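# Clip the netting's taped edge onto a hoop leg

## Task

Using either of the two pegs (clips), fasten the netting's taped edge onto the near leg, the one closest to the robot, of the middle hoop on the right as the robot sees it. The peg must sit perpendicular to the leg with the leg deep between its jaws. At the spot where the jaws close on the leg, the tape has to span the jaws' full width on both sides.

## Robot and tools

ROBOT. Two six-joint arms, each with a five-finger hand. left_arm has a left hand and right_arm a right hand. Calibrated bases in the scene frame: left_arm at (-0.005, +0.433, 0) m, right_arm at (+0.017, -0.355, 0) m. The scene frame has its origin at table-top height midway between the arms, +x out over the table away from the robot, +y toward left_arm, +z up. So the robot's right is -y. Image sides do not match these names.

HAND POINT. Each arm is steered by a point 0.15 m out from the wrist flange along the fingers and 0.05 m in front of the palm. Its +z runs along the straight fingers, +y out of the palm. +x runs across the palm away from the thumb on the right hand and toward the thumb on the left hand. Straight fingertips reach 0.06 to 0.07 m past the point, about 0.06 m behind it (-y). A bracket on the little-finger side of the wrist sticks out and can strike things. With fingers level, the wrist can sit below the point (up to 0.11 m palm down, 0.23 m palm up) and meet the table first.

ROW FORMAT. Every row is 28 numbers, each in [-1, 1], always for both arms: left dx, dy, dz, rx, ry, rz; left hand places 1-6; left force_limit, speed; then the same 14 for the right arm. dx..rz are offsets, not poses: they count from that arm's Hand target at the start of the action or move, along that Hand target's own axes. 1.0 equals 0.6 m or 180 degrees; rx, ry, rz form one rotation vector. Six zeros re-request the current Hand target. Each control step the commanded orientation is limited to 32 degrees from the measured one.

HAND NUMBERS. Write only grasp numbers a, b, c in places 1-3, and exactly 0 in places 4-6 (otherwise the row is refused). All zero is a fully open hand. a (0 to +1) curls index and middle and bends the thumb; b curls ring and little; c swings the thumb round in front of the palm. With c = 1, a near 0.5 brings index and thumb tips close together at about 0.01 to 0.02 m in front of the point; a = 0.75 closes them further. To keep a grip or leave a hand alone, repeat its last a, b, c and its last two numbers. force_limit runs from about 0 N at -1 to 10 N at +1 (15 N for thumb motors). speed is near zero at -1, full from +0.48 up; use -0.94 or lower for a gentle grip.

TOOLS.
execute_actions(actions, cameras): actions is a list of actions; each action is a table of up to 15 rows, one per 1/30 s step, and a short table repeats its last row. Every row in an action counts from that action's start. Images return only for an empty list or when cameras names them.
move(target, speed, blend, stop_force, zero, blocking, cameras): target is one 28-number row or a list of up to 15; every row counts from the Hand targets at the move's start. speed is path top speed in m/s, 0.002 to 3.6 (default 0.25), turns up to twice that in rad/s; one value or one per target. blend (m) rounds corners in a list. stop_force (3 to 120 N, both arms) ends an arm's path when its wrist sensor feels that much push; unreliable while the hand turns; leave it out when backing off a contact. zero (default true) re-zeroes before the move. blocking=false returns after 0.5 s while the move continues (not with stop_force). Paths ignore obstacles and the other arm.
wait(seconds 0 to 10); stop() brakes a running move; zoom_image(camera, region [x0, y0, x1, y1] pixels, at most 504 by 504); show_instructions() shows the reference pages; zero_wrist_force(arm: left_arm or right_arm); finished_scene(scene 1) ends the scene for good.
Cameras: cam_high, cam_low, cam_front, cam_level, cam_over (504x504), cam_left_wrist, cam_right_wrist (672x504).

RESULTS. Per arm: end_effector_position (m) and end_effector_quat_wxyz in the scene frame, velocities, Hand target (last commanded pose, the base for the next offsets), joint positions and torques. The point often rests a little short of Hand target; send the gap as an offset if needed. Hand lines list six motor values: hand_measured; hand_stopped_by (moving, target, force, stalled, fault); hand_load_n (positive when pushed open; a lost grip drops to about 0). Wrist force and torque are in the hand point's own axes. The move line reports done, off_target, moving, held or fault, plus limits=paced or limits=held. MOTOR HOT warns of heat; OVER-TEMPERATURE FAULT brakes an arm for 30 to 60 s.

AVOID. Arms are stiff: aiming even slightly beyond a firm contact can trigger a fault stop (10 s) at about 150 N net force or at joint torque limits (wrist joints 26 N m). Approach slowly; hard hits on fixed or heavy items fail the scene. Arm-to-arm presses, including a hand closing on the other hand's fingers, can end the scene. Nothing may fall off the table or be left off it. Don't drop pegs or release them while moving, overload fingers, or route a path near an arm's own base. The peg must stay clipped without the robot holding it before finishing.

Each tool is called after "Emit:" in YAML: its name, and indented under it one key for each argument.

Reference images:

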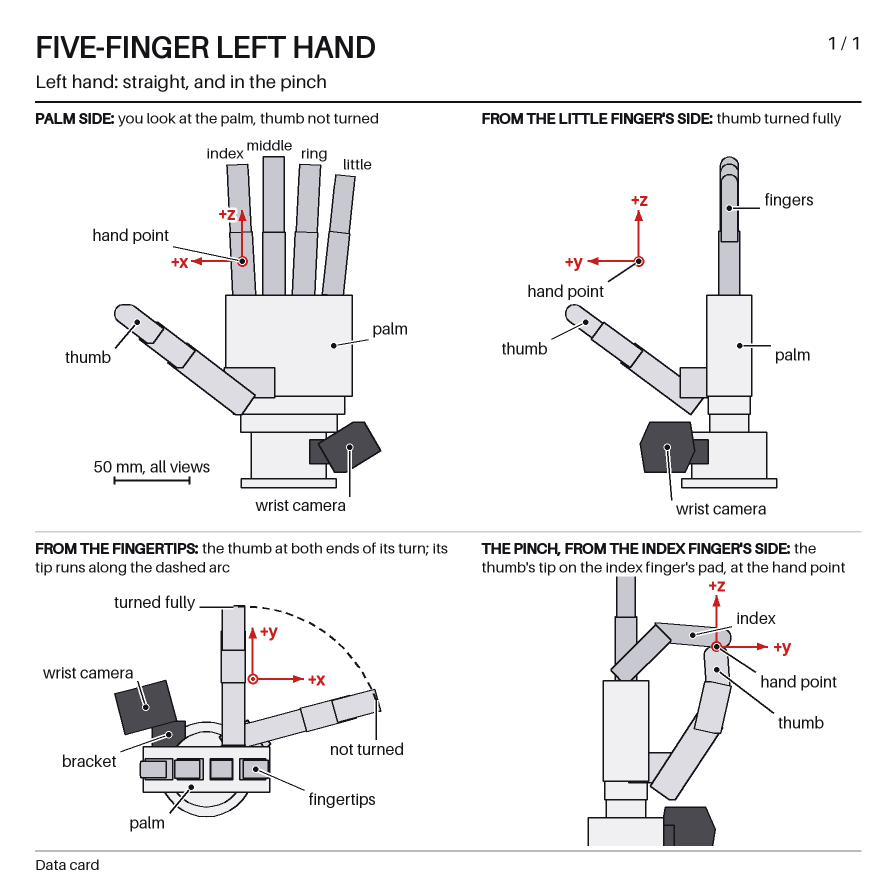

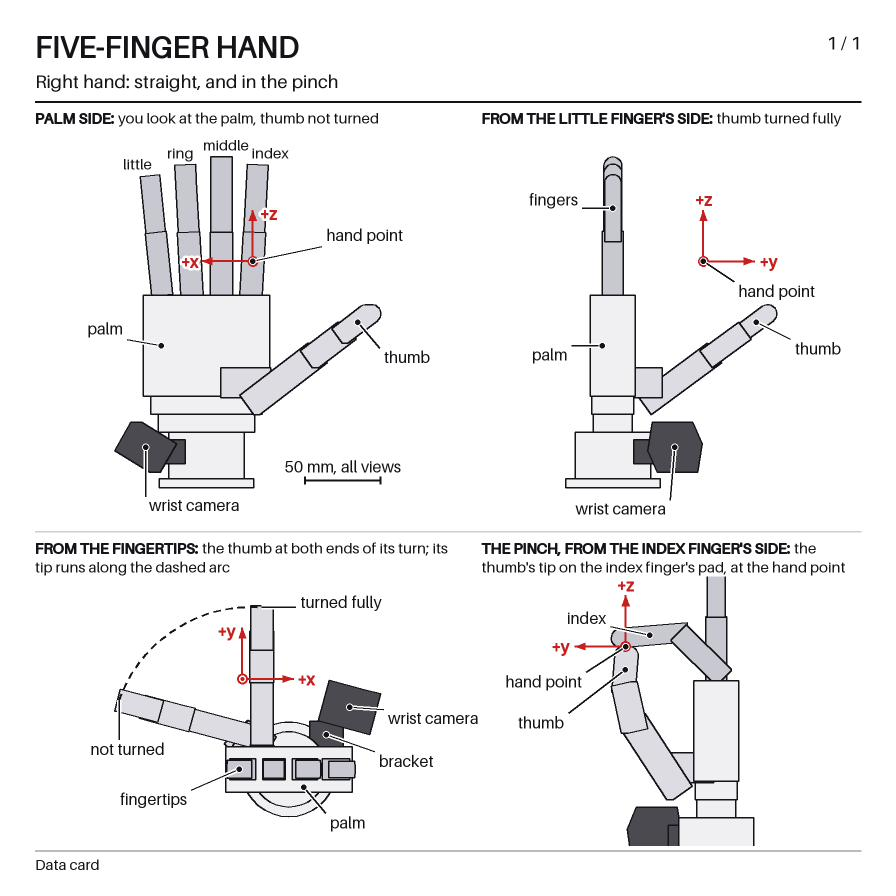

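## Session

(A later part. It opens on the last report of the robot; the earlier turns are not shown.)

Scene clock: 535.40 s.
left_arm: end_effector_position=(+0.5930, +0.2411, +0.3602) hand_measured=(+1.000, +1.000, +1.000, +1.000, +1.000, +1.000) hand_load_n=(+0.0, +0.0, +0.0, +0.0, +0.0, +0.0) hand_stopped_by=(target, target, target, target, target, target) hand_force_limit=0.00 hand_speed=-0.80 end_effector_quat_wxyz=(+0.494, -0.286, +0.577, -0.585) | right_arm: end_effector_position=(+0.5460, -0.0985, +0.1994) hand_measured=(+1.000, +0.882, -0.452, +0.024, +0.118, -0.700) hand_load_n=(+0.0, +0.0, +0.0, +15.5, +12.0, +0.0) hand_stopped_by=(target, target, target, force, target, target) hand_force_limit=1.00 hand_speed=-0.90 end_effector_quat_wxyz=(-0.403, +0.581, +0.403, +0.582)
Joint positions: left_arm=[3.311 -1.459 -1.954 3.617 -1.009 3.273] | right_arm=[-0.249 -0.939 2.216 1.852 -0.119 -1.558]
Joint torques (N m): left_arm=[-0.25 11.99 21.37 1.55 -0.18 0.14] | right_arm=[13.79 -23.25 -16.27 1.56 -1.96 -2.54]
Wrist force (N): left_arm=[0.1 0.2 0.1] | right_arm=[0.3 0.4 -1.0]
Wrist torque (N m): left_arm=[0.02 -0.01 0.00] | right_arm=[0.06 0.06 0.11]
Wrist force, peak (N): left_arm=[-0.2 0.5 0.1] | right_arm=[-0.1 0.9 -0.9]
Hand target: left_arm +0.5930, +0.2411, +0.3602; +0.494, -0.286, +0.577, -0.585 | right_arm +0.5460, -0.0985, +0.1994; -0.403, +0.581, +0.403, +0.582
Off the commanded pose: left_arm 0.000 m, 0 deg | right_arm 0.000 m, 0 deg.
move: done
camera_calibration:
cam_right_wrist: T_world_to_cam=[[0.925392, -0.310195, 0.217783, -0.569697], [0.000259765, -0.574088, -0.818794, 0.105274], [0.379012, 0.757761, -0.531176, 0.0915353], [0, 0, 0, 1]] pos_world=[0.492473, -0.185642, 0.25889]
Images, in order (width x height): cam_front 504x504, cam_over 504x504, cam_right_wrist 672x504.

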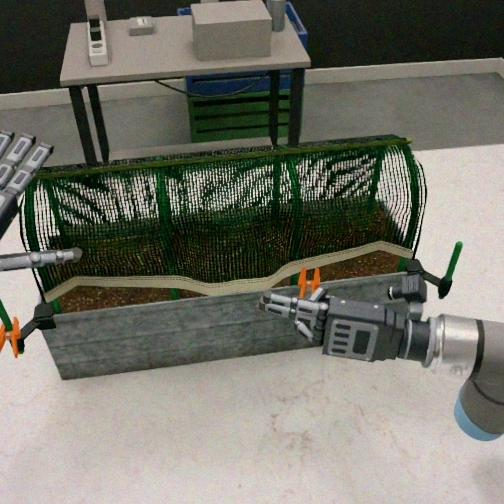

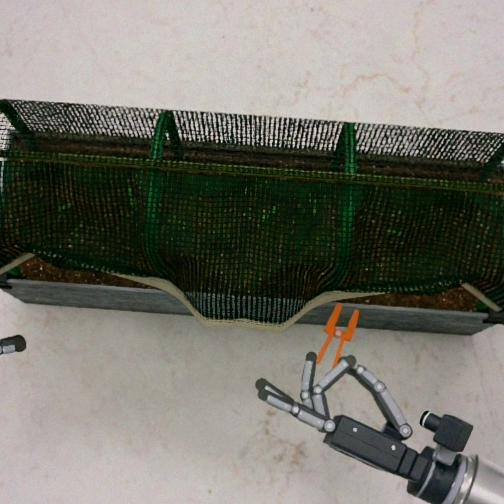

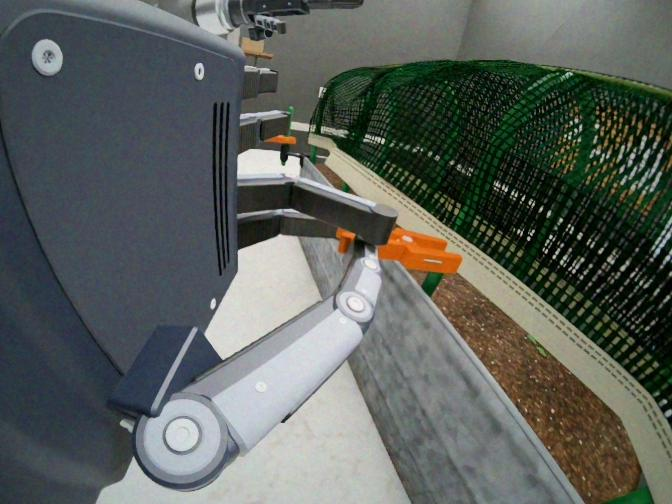

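Emit:
move:
  target:
    - [0,0,0,0,0,0,0,0,0,0,0,0,0,-0.8,0,-0.0022,0.0036,0.0722,0,0,0.79,0,0.85,0,0,0,1.0,-0.9]
  speed: 0.04
  cameras: ["cam_right_wrist","cam_front","cam_over","cam_level"]

Emit:
zoom_image:
  camera: "cam_right_wrist"
  region: [350, 160, 510, 320]

Emit:
zoom_image:
  camera: "cam_front"
  region: [260, 230, 360, 330]

Emit:
zoom_image:
  camera: "cam_over"
  region: [280, 260, 400, 380]

Emit:
zoom_image:
  camera: "cam_level"
  region: [270, 210, 370, 310]

Scene clock: 573.93 s.
left_arm: end_effector_position=(+0.5930, +0.2411, +0.3602) hand_measured=(+1.000, +1.000, +1.000, +1.000, +1.000, +1.000) hand_load_n=(+0.0, +0.0, +0.0, +0.0, +0.0, -0.5) hand_stopped_by=(target, target, target, target, target, target) hand_force_limit=0.00 hand_speed=-0.80 end_effector_quat_wxyz=(+0.494, -0.286, +0.577, -0.585) | right_arm: end_effector_position=(+0.5455, -0.0960, +0.1995) hand_measured=(+1.000, +0.882, -0.452, +0.024, +0.118, -0.700) hand_load_n=(+0.0, +0.0, +0.0, +15.5, +11.5, +0.0) hand_stopped_by=(target, target, target, force, target, target) hand_force_limit=1.00 hand_speed=-0.90 end_effector_quat_wxyz=(-0.466, +0.531, +0.466, +0.532)
Joint positions: left_arm=[3.311 -1.459 -1.954 3.617 -1.009 3.273] | right_arm=[-0.277 -0.893 2.078 1.967 0.135 -1.582]
Joint torques (N m): left_arm=[0.03 11.62 20.94 1.6 -0.15 0.16] | right_arm=[-13.3 -25.5 -18.25 1.71 2.45 -2.52]
Wrist force (N): left_arm=[0.1 0.2 -0.1] | right_arm=[-0.1 0.6 -0.8]
Wrist torque (N m): left_arm=[0.04 -0.02 0.00] | right_arm=[0.09 0.11 0.11]
Wrist force, peak (N): left_arm=[0.0 0.4 -0.3] | right_arm=[0.4 0.5 -1.2]
Hand target: left_arm +0.5930, +0.2411, +0.3602; +0.494, -0.286, +0.577, -0.585 | right_arm +0.5455, -0.0960, +0.1995; -0.466, +0.531, +0.466, +0.532
Off the commanded pose: left_arm 0.000 m, 0 deg | right_arm 0.000 m, 0 deg.
move: done
camera_calibration:
cam_right_wrist: T_world_to_cam=[[0.971335, -0.0944556, 0.218142, -0.572933], [0.129439, -0.559529, -0.818641, 0.0375735], [0.199382, 0.823411, -0.531264, 0.194158], [0, 0, 0, 1]] pos_world=[0.512935, -0.192965, 0.258889]
Images, in order (width x height): cam_front 504x504, cam_level 504x504, cam_over 504x504, cam_right_wrist 672x504.

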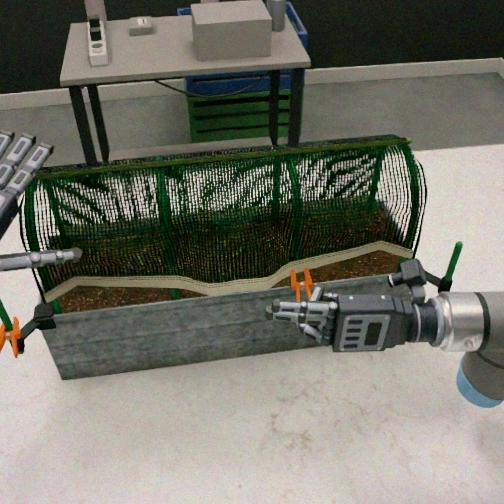

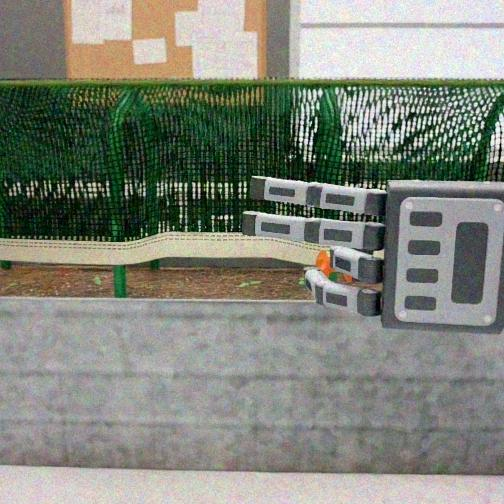

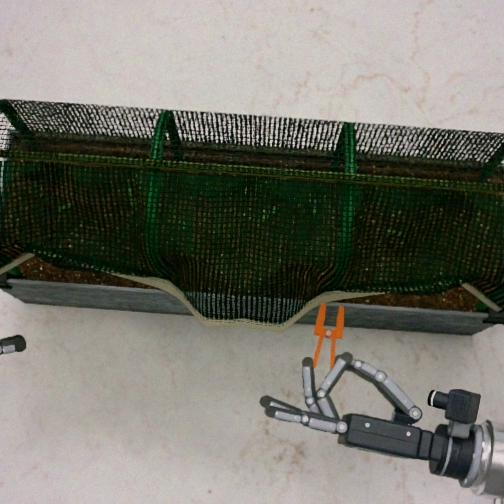

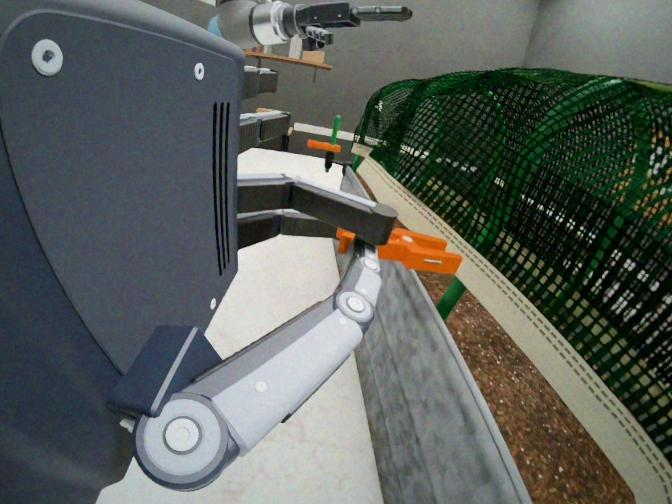

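Scaled by 3.150 from the camera's 672x504 image, which has a finer 960x720 frame.

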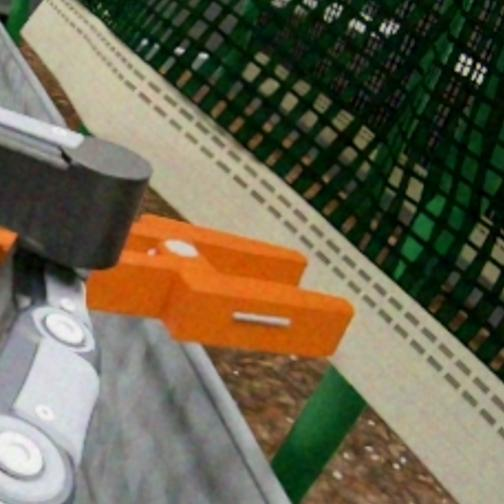

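Scaled by 5.040.

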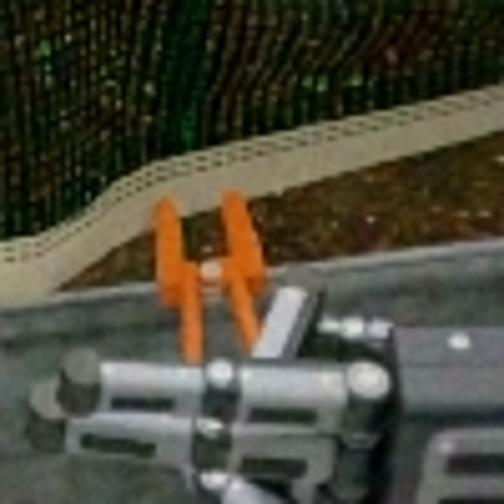

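Scaled by 4.200.

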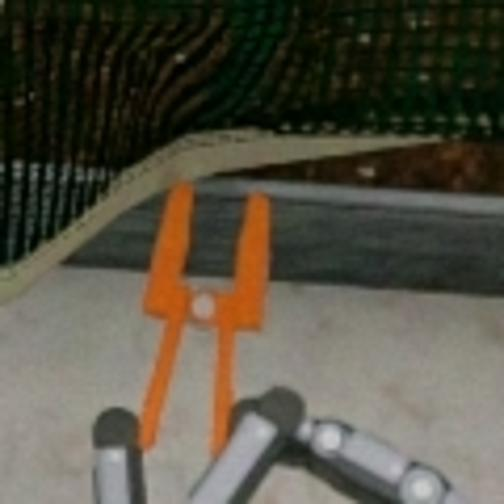

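Scaled by 5.040.

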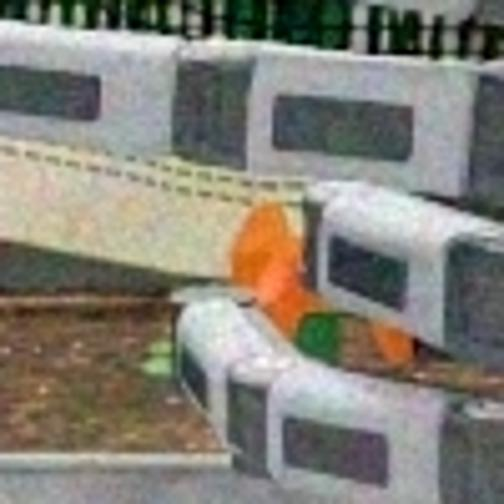

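Emit:
zoom_image:
  camera: "cam_level"
  region: [300, 230, 370, 300]

Emit:
zoom_image:
  camera: "cam_right_wrist"
  region: [320, 200, 480, 320]

Emit:
zoom_image:
  camera: "cam_over"
  region: [300, 290, 370, 380]

Emit:
zoom_image:
  camera: "cam_front"
  region: [270, 250, 340, 320]

Scaled by 7.200.

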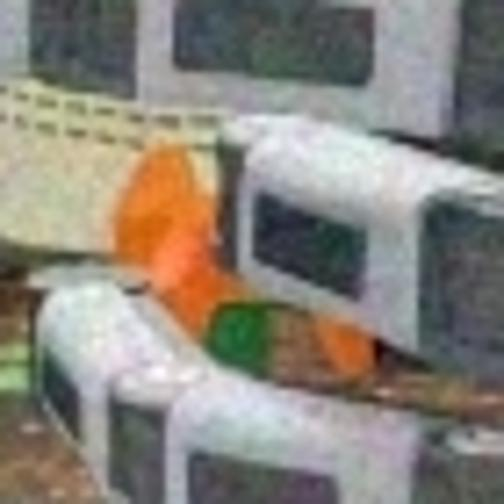

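Scaled by 3.150 from the camera's 672x504 image, which has a finer 960x720 frame.

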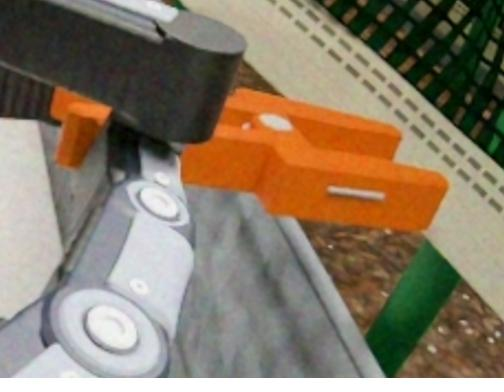

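Scaled by 5.600.

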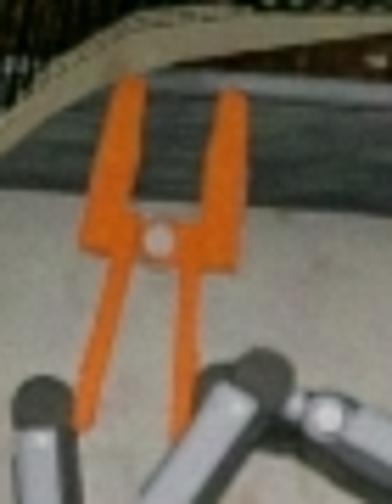

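Scaled by 7.200.

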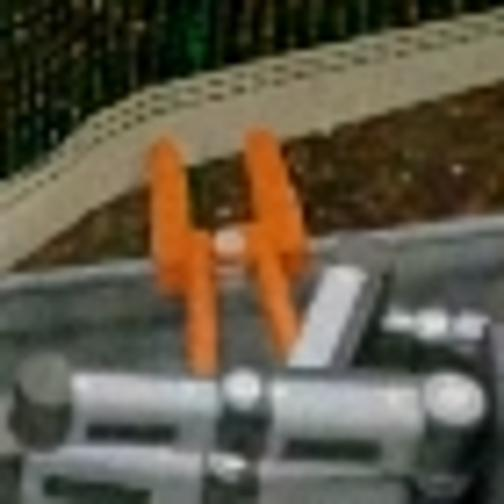

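Emit:
move:
  target:
    - [0,0,0,0,0,0,0,0,0,0,0,0,0,-0.8,-0.0092,0.0053,-0.0018,0,0,0,0.79,0,0.85,0,0,0,1.0,-0.9]
  speed: 0.04
  cameras: ["cam_right_wrist","cam_front","cam_over","cam_level"]

Emit:
zoom_image:
  camera: "cam_right_wrist"
  region: [320, 190, 480, 310]

Emit:
zoom_image:
  camera: "cam_front"
  region: [270, 240, 340, 310]

Emit:
zoom_image:
  camera: "cam_over"
  region: [300, 280, 370, 370]

Emit:
zoom_image:
  camera: "cam_level"
  region: [290, 220, 370, 300]

Scene clock: 623.23 s.
left_arm: end_effector_position=(+0.5930, +0.2411, +0.3602) hand_measured=(+1.000, +1.000, +1.000, +1.000, +1.000, +1.000) hand_load_n=(+0.0, +0.0, +0.0, +0.0, +0.0, -0.5) hand_stopped_by=(target, target, target, target, target, target) hand_force_limit=0.00 hand_speed=-0.80 end_effector_quat_wxyz=(+0.494, -0.286, +0.577, -0.585) | right_arm: end_effector_position=(+0.5484, -0.0975, +0.1941) hand_measured=(+1.000, +0.882, -0.452, +0.024, +0.118, -0.700) hand_load_n=(+0.0, +0.0, +0.0, +15.5, +11.5, +0.0) hand_stopped_by=(target, target, target, force, target, target) hand_force_limit=1.00 hand_speed=-0.90 end_effector_quat_wxyz=(-0.466, +0.531, +0.466, +0.532) end_effector_velocity=(+0.001, +0.000, -0.002) end_effector_angular_velocity=(+0.000, +0.003, -0.001)
Joint positions: left_arm=[3.311 -1.459 -1.954 3.617 -1.009 3.273] | right_arm=[-0.278 -0.876 2.068 1.961 0.137 -1.583]
Joint velocities: left_arm=[within noise] | right_arm=[0 0.005 -0.002 -0.002 0 0.002]
Joint torques (N m): left_arm=[0.15 12.22 20.41 1.64 -0.19 0.14] | right_arm=[-13.69 -26.58 -16.87 -1.25 2.34 2.05]
Wrist force (N): left_arm=[0.0 0.2 -0.3] | right_arm=[0.2 0.7 -0.6]
Wrist torque (N m): left_arm=[0.05 -0.01 -0.01] | right_arm=[0.09 0.06 0.12]
Wrist force, peak (N): left_arm=[0.1 0.6 0.0] | right_arm=[0.1 0.9 -1.0]
Hand target: left_arm +0.5930, +0.2411, +0.3602; +0.494, -0.286, +0.577, -0.585 | right_arm +0.5485, -0.0975, +0.1939; -0.466, +0.531, +0.466, +0.532
Off the commanded pose: left_arm 0.000 m, 0 deg | right_arm 0.000 m, 0 deg.
move: done
camera_calibration:
cam_right_wrist: T_world_to_cam=[[0.971303, -0.094173, 0.218406, -0.574797], [0.129837, -0.559442, -0.818637, 0.0317902], [0.199279, 0.823502, -0.531161, 0.191888], [0, 0, 0, 1]] pos_world=[0.515936, -0.194366, 0.253487]
Images, in order (width x height): cam_front 504x504, cam_level 504x504, cam_over 504x504, cam_right_wrist 672x504.

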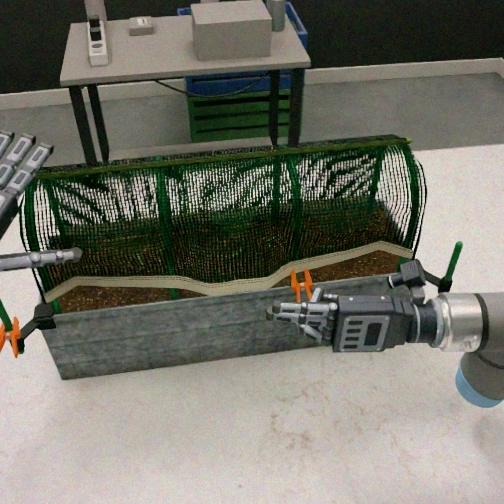

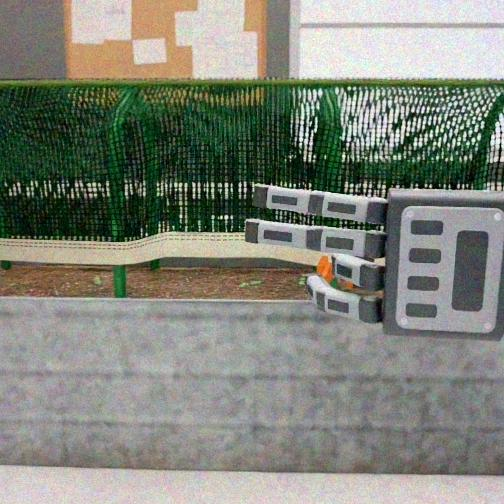

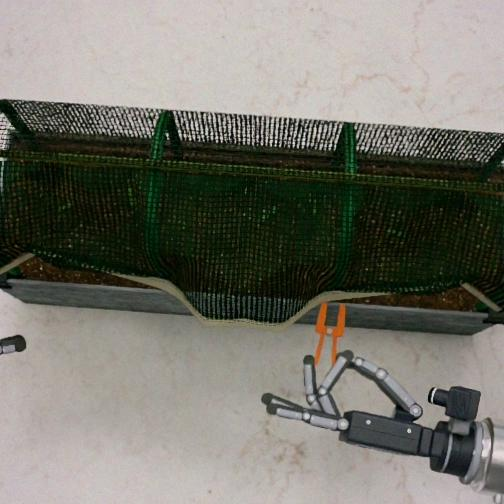

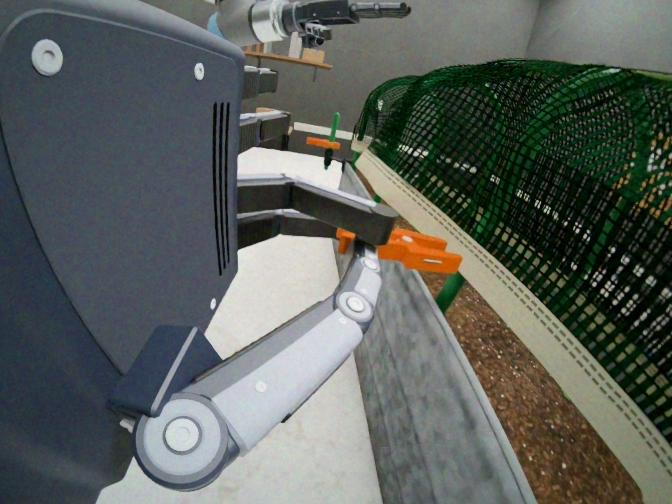

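Scaled by 3.150 from the camera's 672x504 image, which has a finer 960x720 frame.

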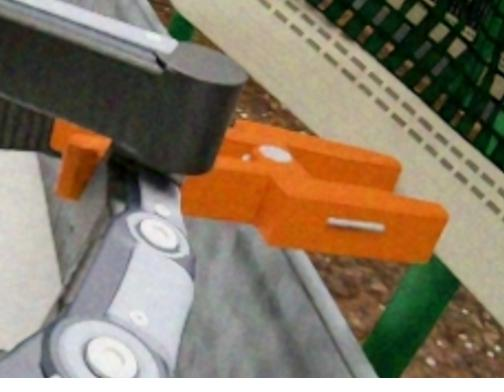

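Scaled by 7.200.

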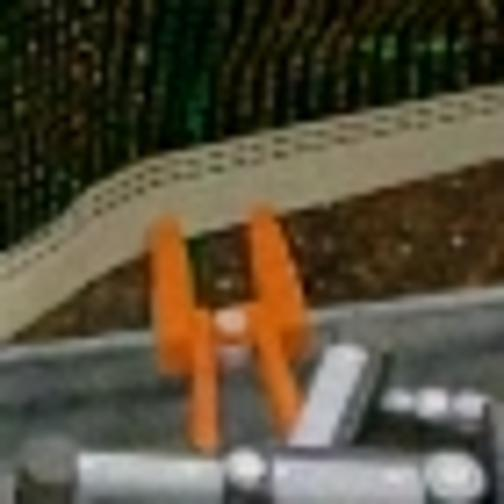

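Scaled by 5.600.

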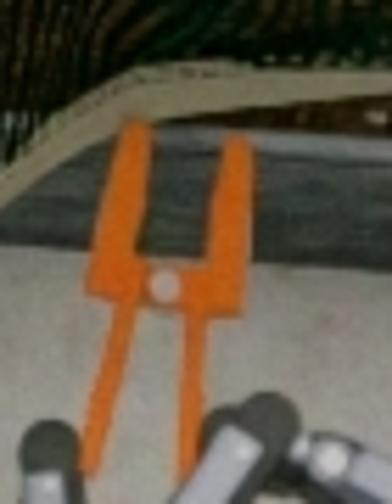

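Scaled by 6.300.

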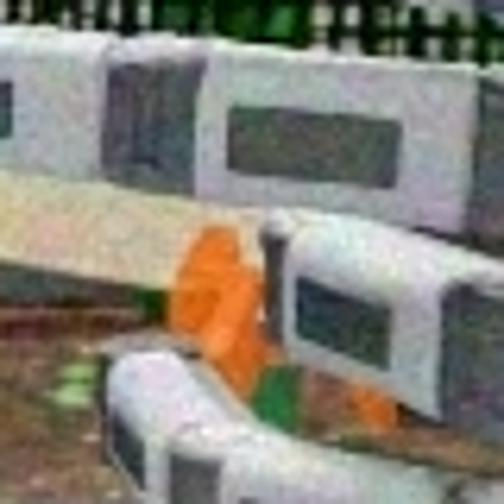

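Emit:
move:
  target:
    - [0,0,0,0,0,0,0,0,0,0,0,0,0,-0.8,-0.0025,0.0073,-0.0041,0.0167,0,0,0.79,0,0.85,0,0,0,1.0,-0.9]
  speed: 0.03

Emit:
move:
  target:
    - [0,0,0,0,0,0,0,0,0,0,0,0,0,-0.8,0,0.0216,0.0017,0,0,0,0.79,0,0.85,0,0,0,1.0,-0.9]
  speed: 0.02
  stop_force: 8
  cameras: ["cam_right_wrist","cam_front","cam_over","cam_level"]

Emit:
zoom_image:
  camera: "cam_right_wrist"
  region: [320, 190, 480, 310]

Emit:
zoom_image:
  camera: "cam_front"
  region: [270, 240, 340, 310]

Emit:
zoom_image:
  camera: "cam_over"
  region: [290, 270, 380, 360]

Emit:
zoom_image:
  camera: "cam_level"
  region: [290, 220, 370, 300]

Scene clock: 649.67 s.
left_arm: end_effector_position=(+0.5930, +0.2411, +0.3602) hand_measured=(+1.000, +1.000, +1.000, +1.000, +1.000, +1.000) hand_load_n=(+0.0, +0.0, +0.0, +0.0, +0.0, +0.0) hand_stopped_by=(target, target, target, target, target, target) hand_force_limit=0.00 hand_speed=-0.80 end_effector_quat_wxyz=(+0.494, -0.286, +0.577, -0.585) | right_arm: end_effector_position=(+0.5525, -0.1005, +0.1924) hand_measured=(+1.000, +0.882, -0.452, +0.024, +0.118, -0.700) hand_load_n=(+0.0, +0.0, +0.0, +15.5, +12.0, +0.0) hand_stopped_by=(target, target, target, force, target, target) hand_force_limit=1.00 hand_speed=-0.90 end_effector_quat_wxyz=(-0.480, +0.519, +0.480, +0.520)
Joint positions: left_arm=[3.311 -1.459 -1.954 3.617 -1.009 3.273] | right_arm=[-0.285 -0.855 2.017 1.987 0.196 -1.579]
Joint torques (N m): left_arm=[0.34 11.58 20.98 1.58 -0.14 0.1] | right_arm=[-13.21 -28.53 -18.44 1.69 2.61 2.23]
Wrist force (N): left_arm=[0.0 0.2 -0.3] | right_arm=[0.1 0.2 -0.8]
Wrist torque (N m): left_arm=[0.04 -0.01 0.00] | right_arm=[0.02 0.07 0.02]
Wrist force, peak (N): left_arm=[0.1 0.6 -0.2] | right_arm=[0.3 0.5 -1.3]
Hand target: left_arm +0.5930, +0.2411, +0.3602; +0.494, -0.286, +0.577, -0.585 | right_arm +0.5525, -0.1005, +0.1924; +0.480, -0.519, -0.480, -0.520
Off the commanded pose: left_arm 0.000 m, 0 deg | right_arm 0.000 m, 0 deg.
move: done

Scene clock: 651.33 s.
left_arm: end_effector_position=(+0.5930, +0.2411, +0.3602) hand_measured=(+1.000, +1.000, +1.000, +1.000, +1.000, +1.000) hand_load_n=(+0.0, +0.0, +0.0, +0.0, +0.0, +0.0) hand_stopped_by=(target, target, target, target, target, target) hand_force_limit=0.00 hand_speed=-0.80 end_effector_quat_wxyz=(+0.494, -0.286, +0.577, -0.585) | right_arm: end_effector_position=(+0.5655, -0.1005, +0.1924) hand_measured=(+1.000, +0.882, -0.452, +0.024, +0.118, -0.700) hand_load_n=(+0.0, +0.0, +0.5, +16.0, +13.0, +0.0) hand_stopped_by=(target, target, target, force, target, target) hand_force_limit=1.00 hand_speed=-0.90 end_effector_quat_wxyz=(-0.480, +0.519, +0.480, +0.520)
Joint positions: left_arm=[3.311 -1.459 -1.954 3.617 -1.009 3.273] | right_arm=[-0.277 -0.84 1.977 2.012 0.188 -1.579]
Joint torques (N m): left_arm=[0.49 11.39 21.42 1.54 -0.04 0.09] | right_arm=[12.71 -29.21 -19.15 1.89 -2.61 -2.65]
Wrist force (N): left_arm=[0.0 0.2 0.1] | right_arm=[0.2 -2.5 -0.2]
Wrist torque (N m): left_arm=[0.02 0.00 -0.01] | right_arm=[0.05 0.06 0.05]
Wrist force, peak (N): left_arm=[0.2 -0.1 -0.5] | right_arm=[0.1 -2.6 -0.2]
Hand target: left_arm +0.5930, +0.2411, +0.3602; +0.494, -0.286, +0.577, -0.585 | right_arm +0.5655, -0.1005, +0.1924; +0.480, -0.519, -0.480, -0.520
Off the commanded pose: left_arm 0.000 m, 0 deg | right_arm 0.000 m, 0 deg.
move: done
camera_calibration:
cam_right_wrist: T_world_to_cam=[[0.974957, -0.0430988, 0.218175, -0.588185], [0.15881, -0.551845, -0.818686, 0.0109439], [0.155683, 0.832833, -0.53118, 0.215748], [0, 0, 0, 1]] pos_world=[0.538129, -0.198993, 0.251888]
Images, in order (width x height): cam_front 504x504, cam_level 504x504, cam_over 504x504, cam_right_wrist 672x504.

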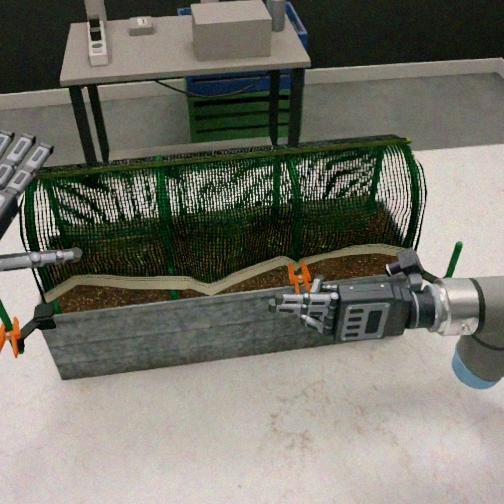

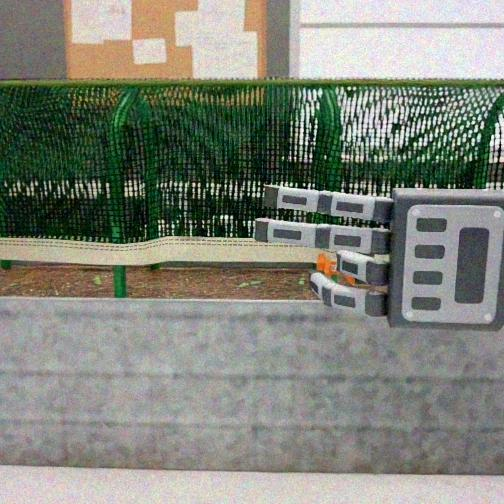

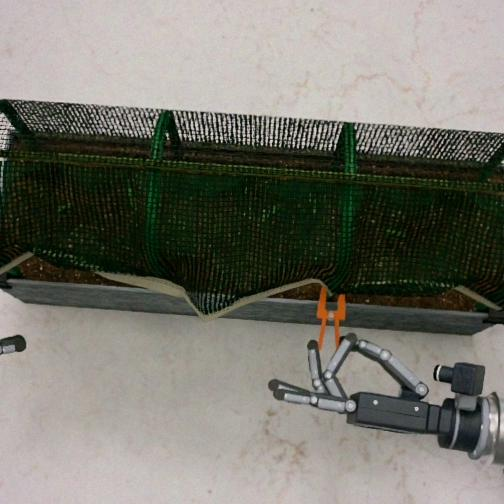

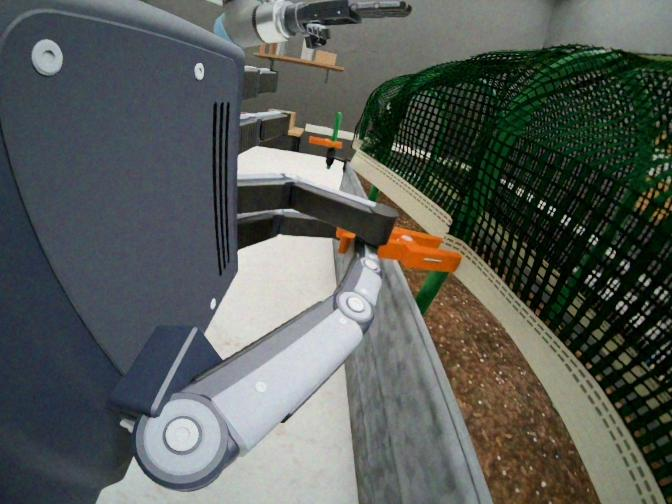

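Scaled by 3.150 from the camera's 672x504 image, which has a finer 960x720 frame.

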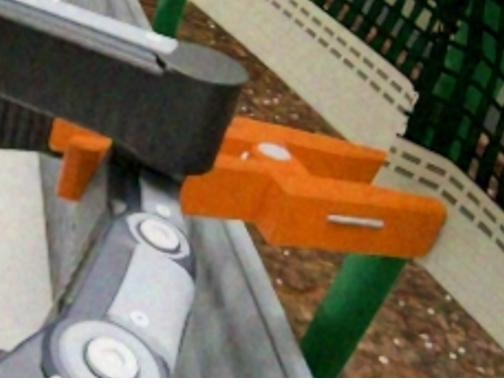

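Scaled by 7.200.

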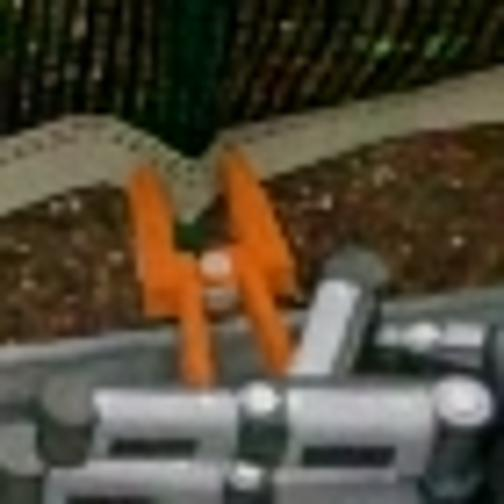

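Scaled by 5.600.

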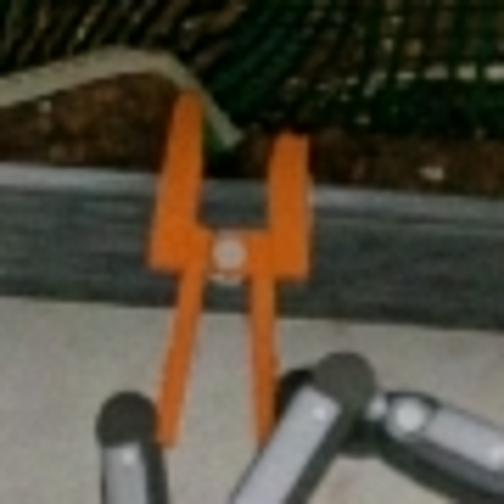

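Scaled by 6.300.

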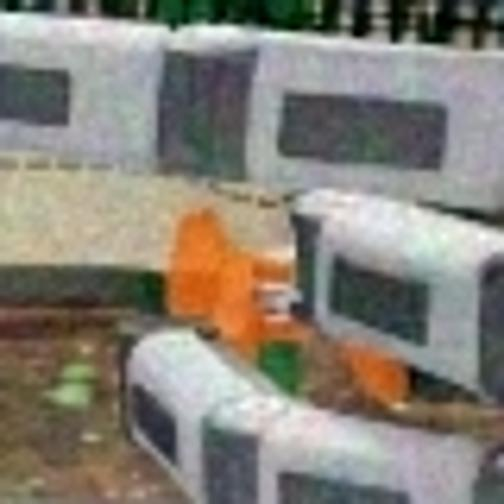

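Emit:
zoom_image:
  camera: "cam_right_wrist"
  region: [420, 200, 500, 290]

Emit:
zoom_image:
  camera: "cam_front"
  region: [280, 245, 320, 285]

Emit:
zoom_image:
  camera: "cam_over"
  region: [310, 275, 360, 325]

Scaled by 5.600 from the camera's 672x504 image, which has a finer 960x720 frame.

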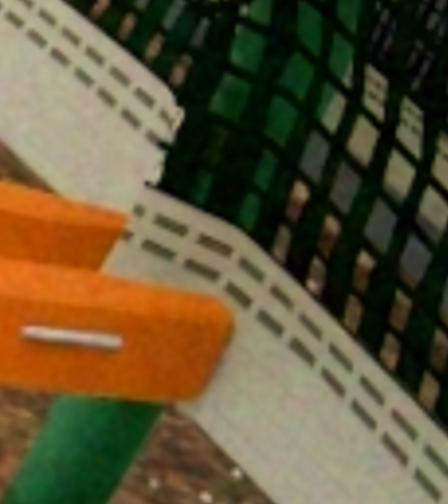

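Scaled by 12.600.

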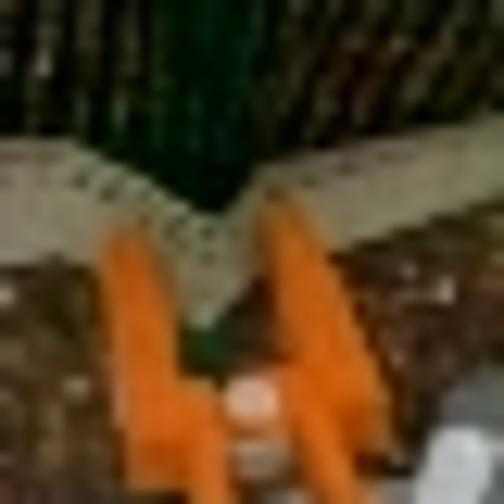

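Scaled by 10.080.

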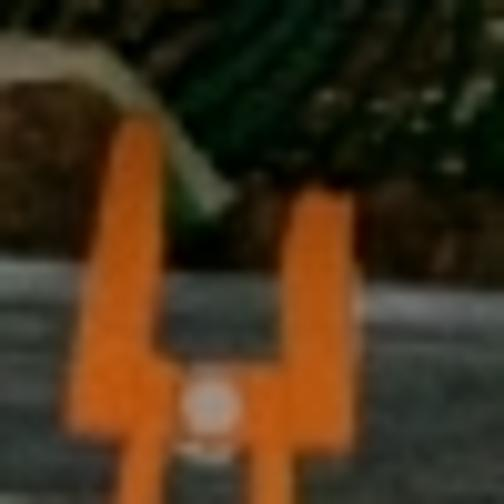

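Emit:
move:
  target:
    - [0,0,0,0,0,0,0,0,0,0,0,0,0,-0.8,0,0.0130,0.0044,0,0,0,0.79,0,0.85,0,0,0,1.0,-0.9]
  speed: 0.02
  stop_force: 10
  cameras: ["cam_right_wrist","cam_front","cam_over","cam_level"]

Emit:
zoom_image:
  camera: "cam_right_wrist"
  region: [410, 190, 500, 290]

Emit:
zoom_image:
  camera: "cam_front"
  region: [280, 240, 330, 290]

Emit:
zoom_image:
  camera: "cam_over"
  region: [310, 270, 360, 320]

Emit:
zoom_image:
  camera: "cam_level"
  region: [290, 220, 370, 300]

Scene clock: 705.10 s.
left_arm: end_effector_position=(+0.5930, +0.2411, +0.3602) hand_measured=(+1.000, +1.000, +1.000, +1.000, +1.000, +1.000) hand_load_n=(+0.0, +0.5, +0.0, +0.0, +0.5, +0.0) hand_stopped_by=(target, target, target, target, target, target) hand_force_limit=0.00 hand_speed=-0.80 end_effector_quat_wxyz=(+0.494, -0.286, +0.577, -0.585) | right_arm: end_effector_position=(+0.5735, -0.0985, +0.1924) hand_measured=(+1.000, +0.882, -0.452, +0.024, +0.118, -0.700) hand_load_n=(+0.0, +0.0, +0.0, +15.5, +11.0, +0.0) hand_stopped_by=(target, target, target, force, target, target) hand_force_limit=1.00 hand_speed=-0.90 end_effector_quat_wxyz=(-0.480, +0.519, +0.480, +0.520)
Joint positions: left_arm=[3.311 -1.459 -1.954 3.617 -1.009 3.273] | right_arm=[-0.268 -0.831 1.953 2.028 0.179 -1.579]
Joint torques (N m): left_arm=[0.27 11.27 21.29 1.54 -0.13 0.02] | right_arm=[13.83 -29.56 -18.7 1.86 -2.12 -2.57]
Wrist force (N): left_arm=[0.2 0.1 0.0] | right_arm=[0.3 -0.8 -0.6]
Wrist torque (N m): left_arm=[0.00 -0.03 0.01] | right_arm=[0.03 0.05 0.11]
Wrist force, peak (N): left_arm=[0.0 0.3 -0.6] | right_arm=[0.1 -3.7 -0.4]
Hand target: left_arm +0.5930, +0.2411, +0.3602; +0.494, -0.286, +0.577, -0.585 | right_arm +0.5735, -0.0985, +0.1924; +0.480, -0.519, -0.480, -0.520
Off the commanded pose: left_arm 0.000 m, 0 deg | right_arm 0.000 m, 0 deg.
move: done
camera_calibration:
cam_right_wrist: T_world_to_cam=[[0.974957, -0.0430988, 0.218175, -0.595899], [0.15881, -0.551845, -0.818686, 0.0107771], [0.155683, 0.832833, -0.53118, 0.212837], [0, 0, 0, 1]] pos_world=[0.546129, -0.196993, 0.251888]
Images, in order (width x height): cam_front 504x504, cam_level 504x504, cam_over 504x504, cam_right_wrist 672x504.

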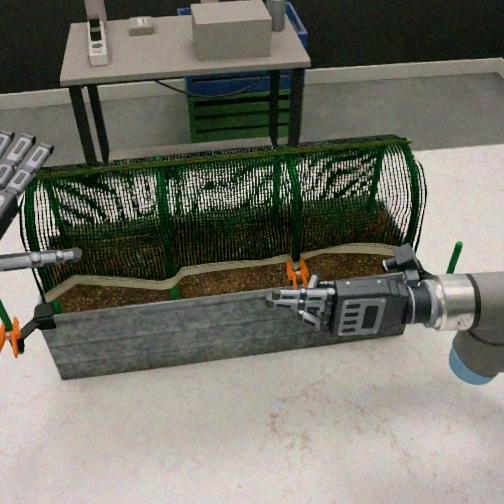

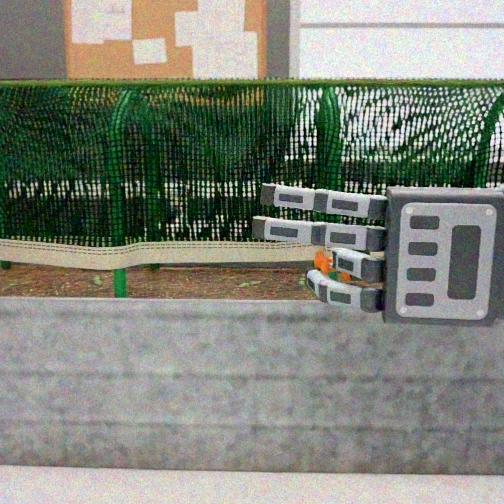

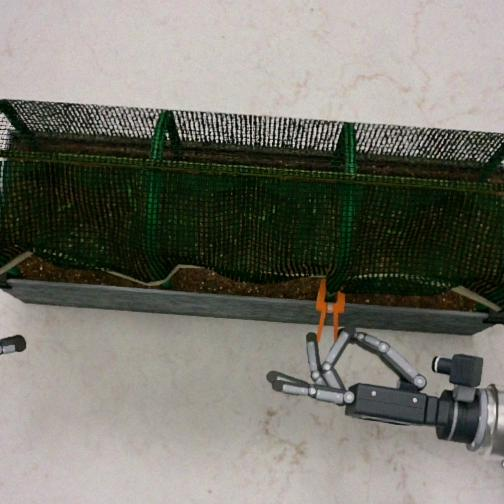

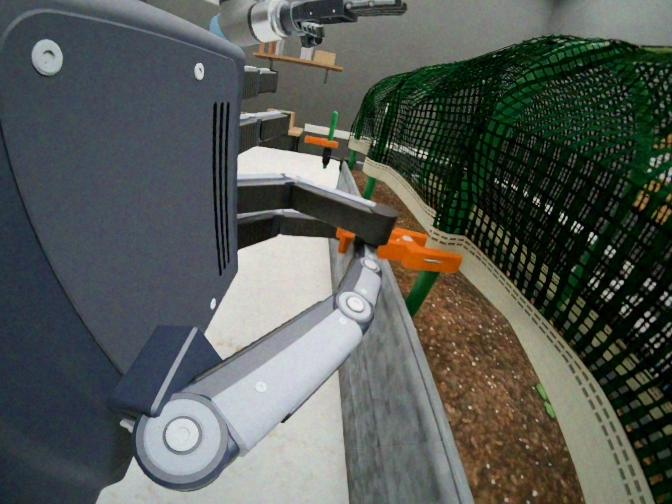

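Scaled by 5.040 from the camera's 672x504 image, which has a finer 960x720 frame.

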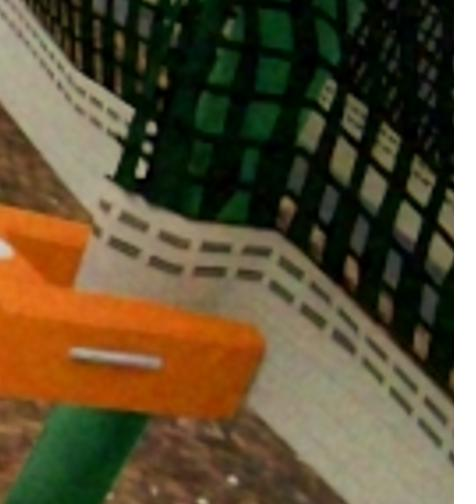

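Scaled by 10.080.

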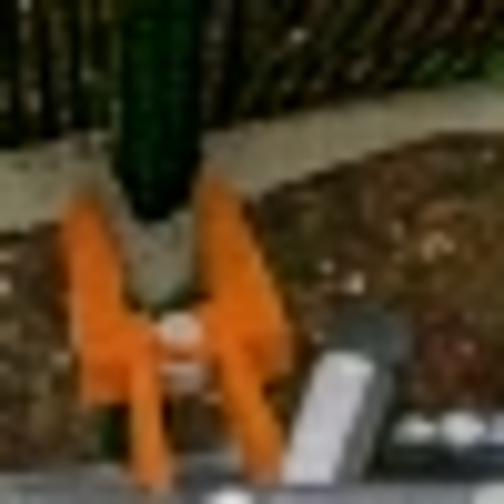

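Scaled by 10.080.

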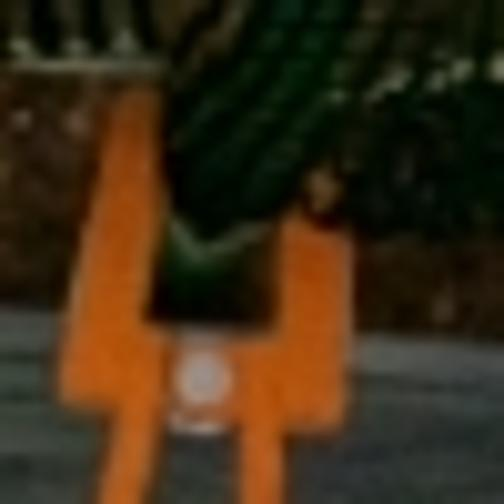

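Scaled by 6.300.

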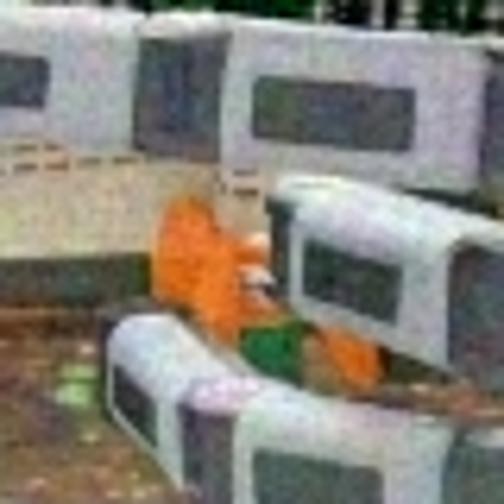

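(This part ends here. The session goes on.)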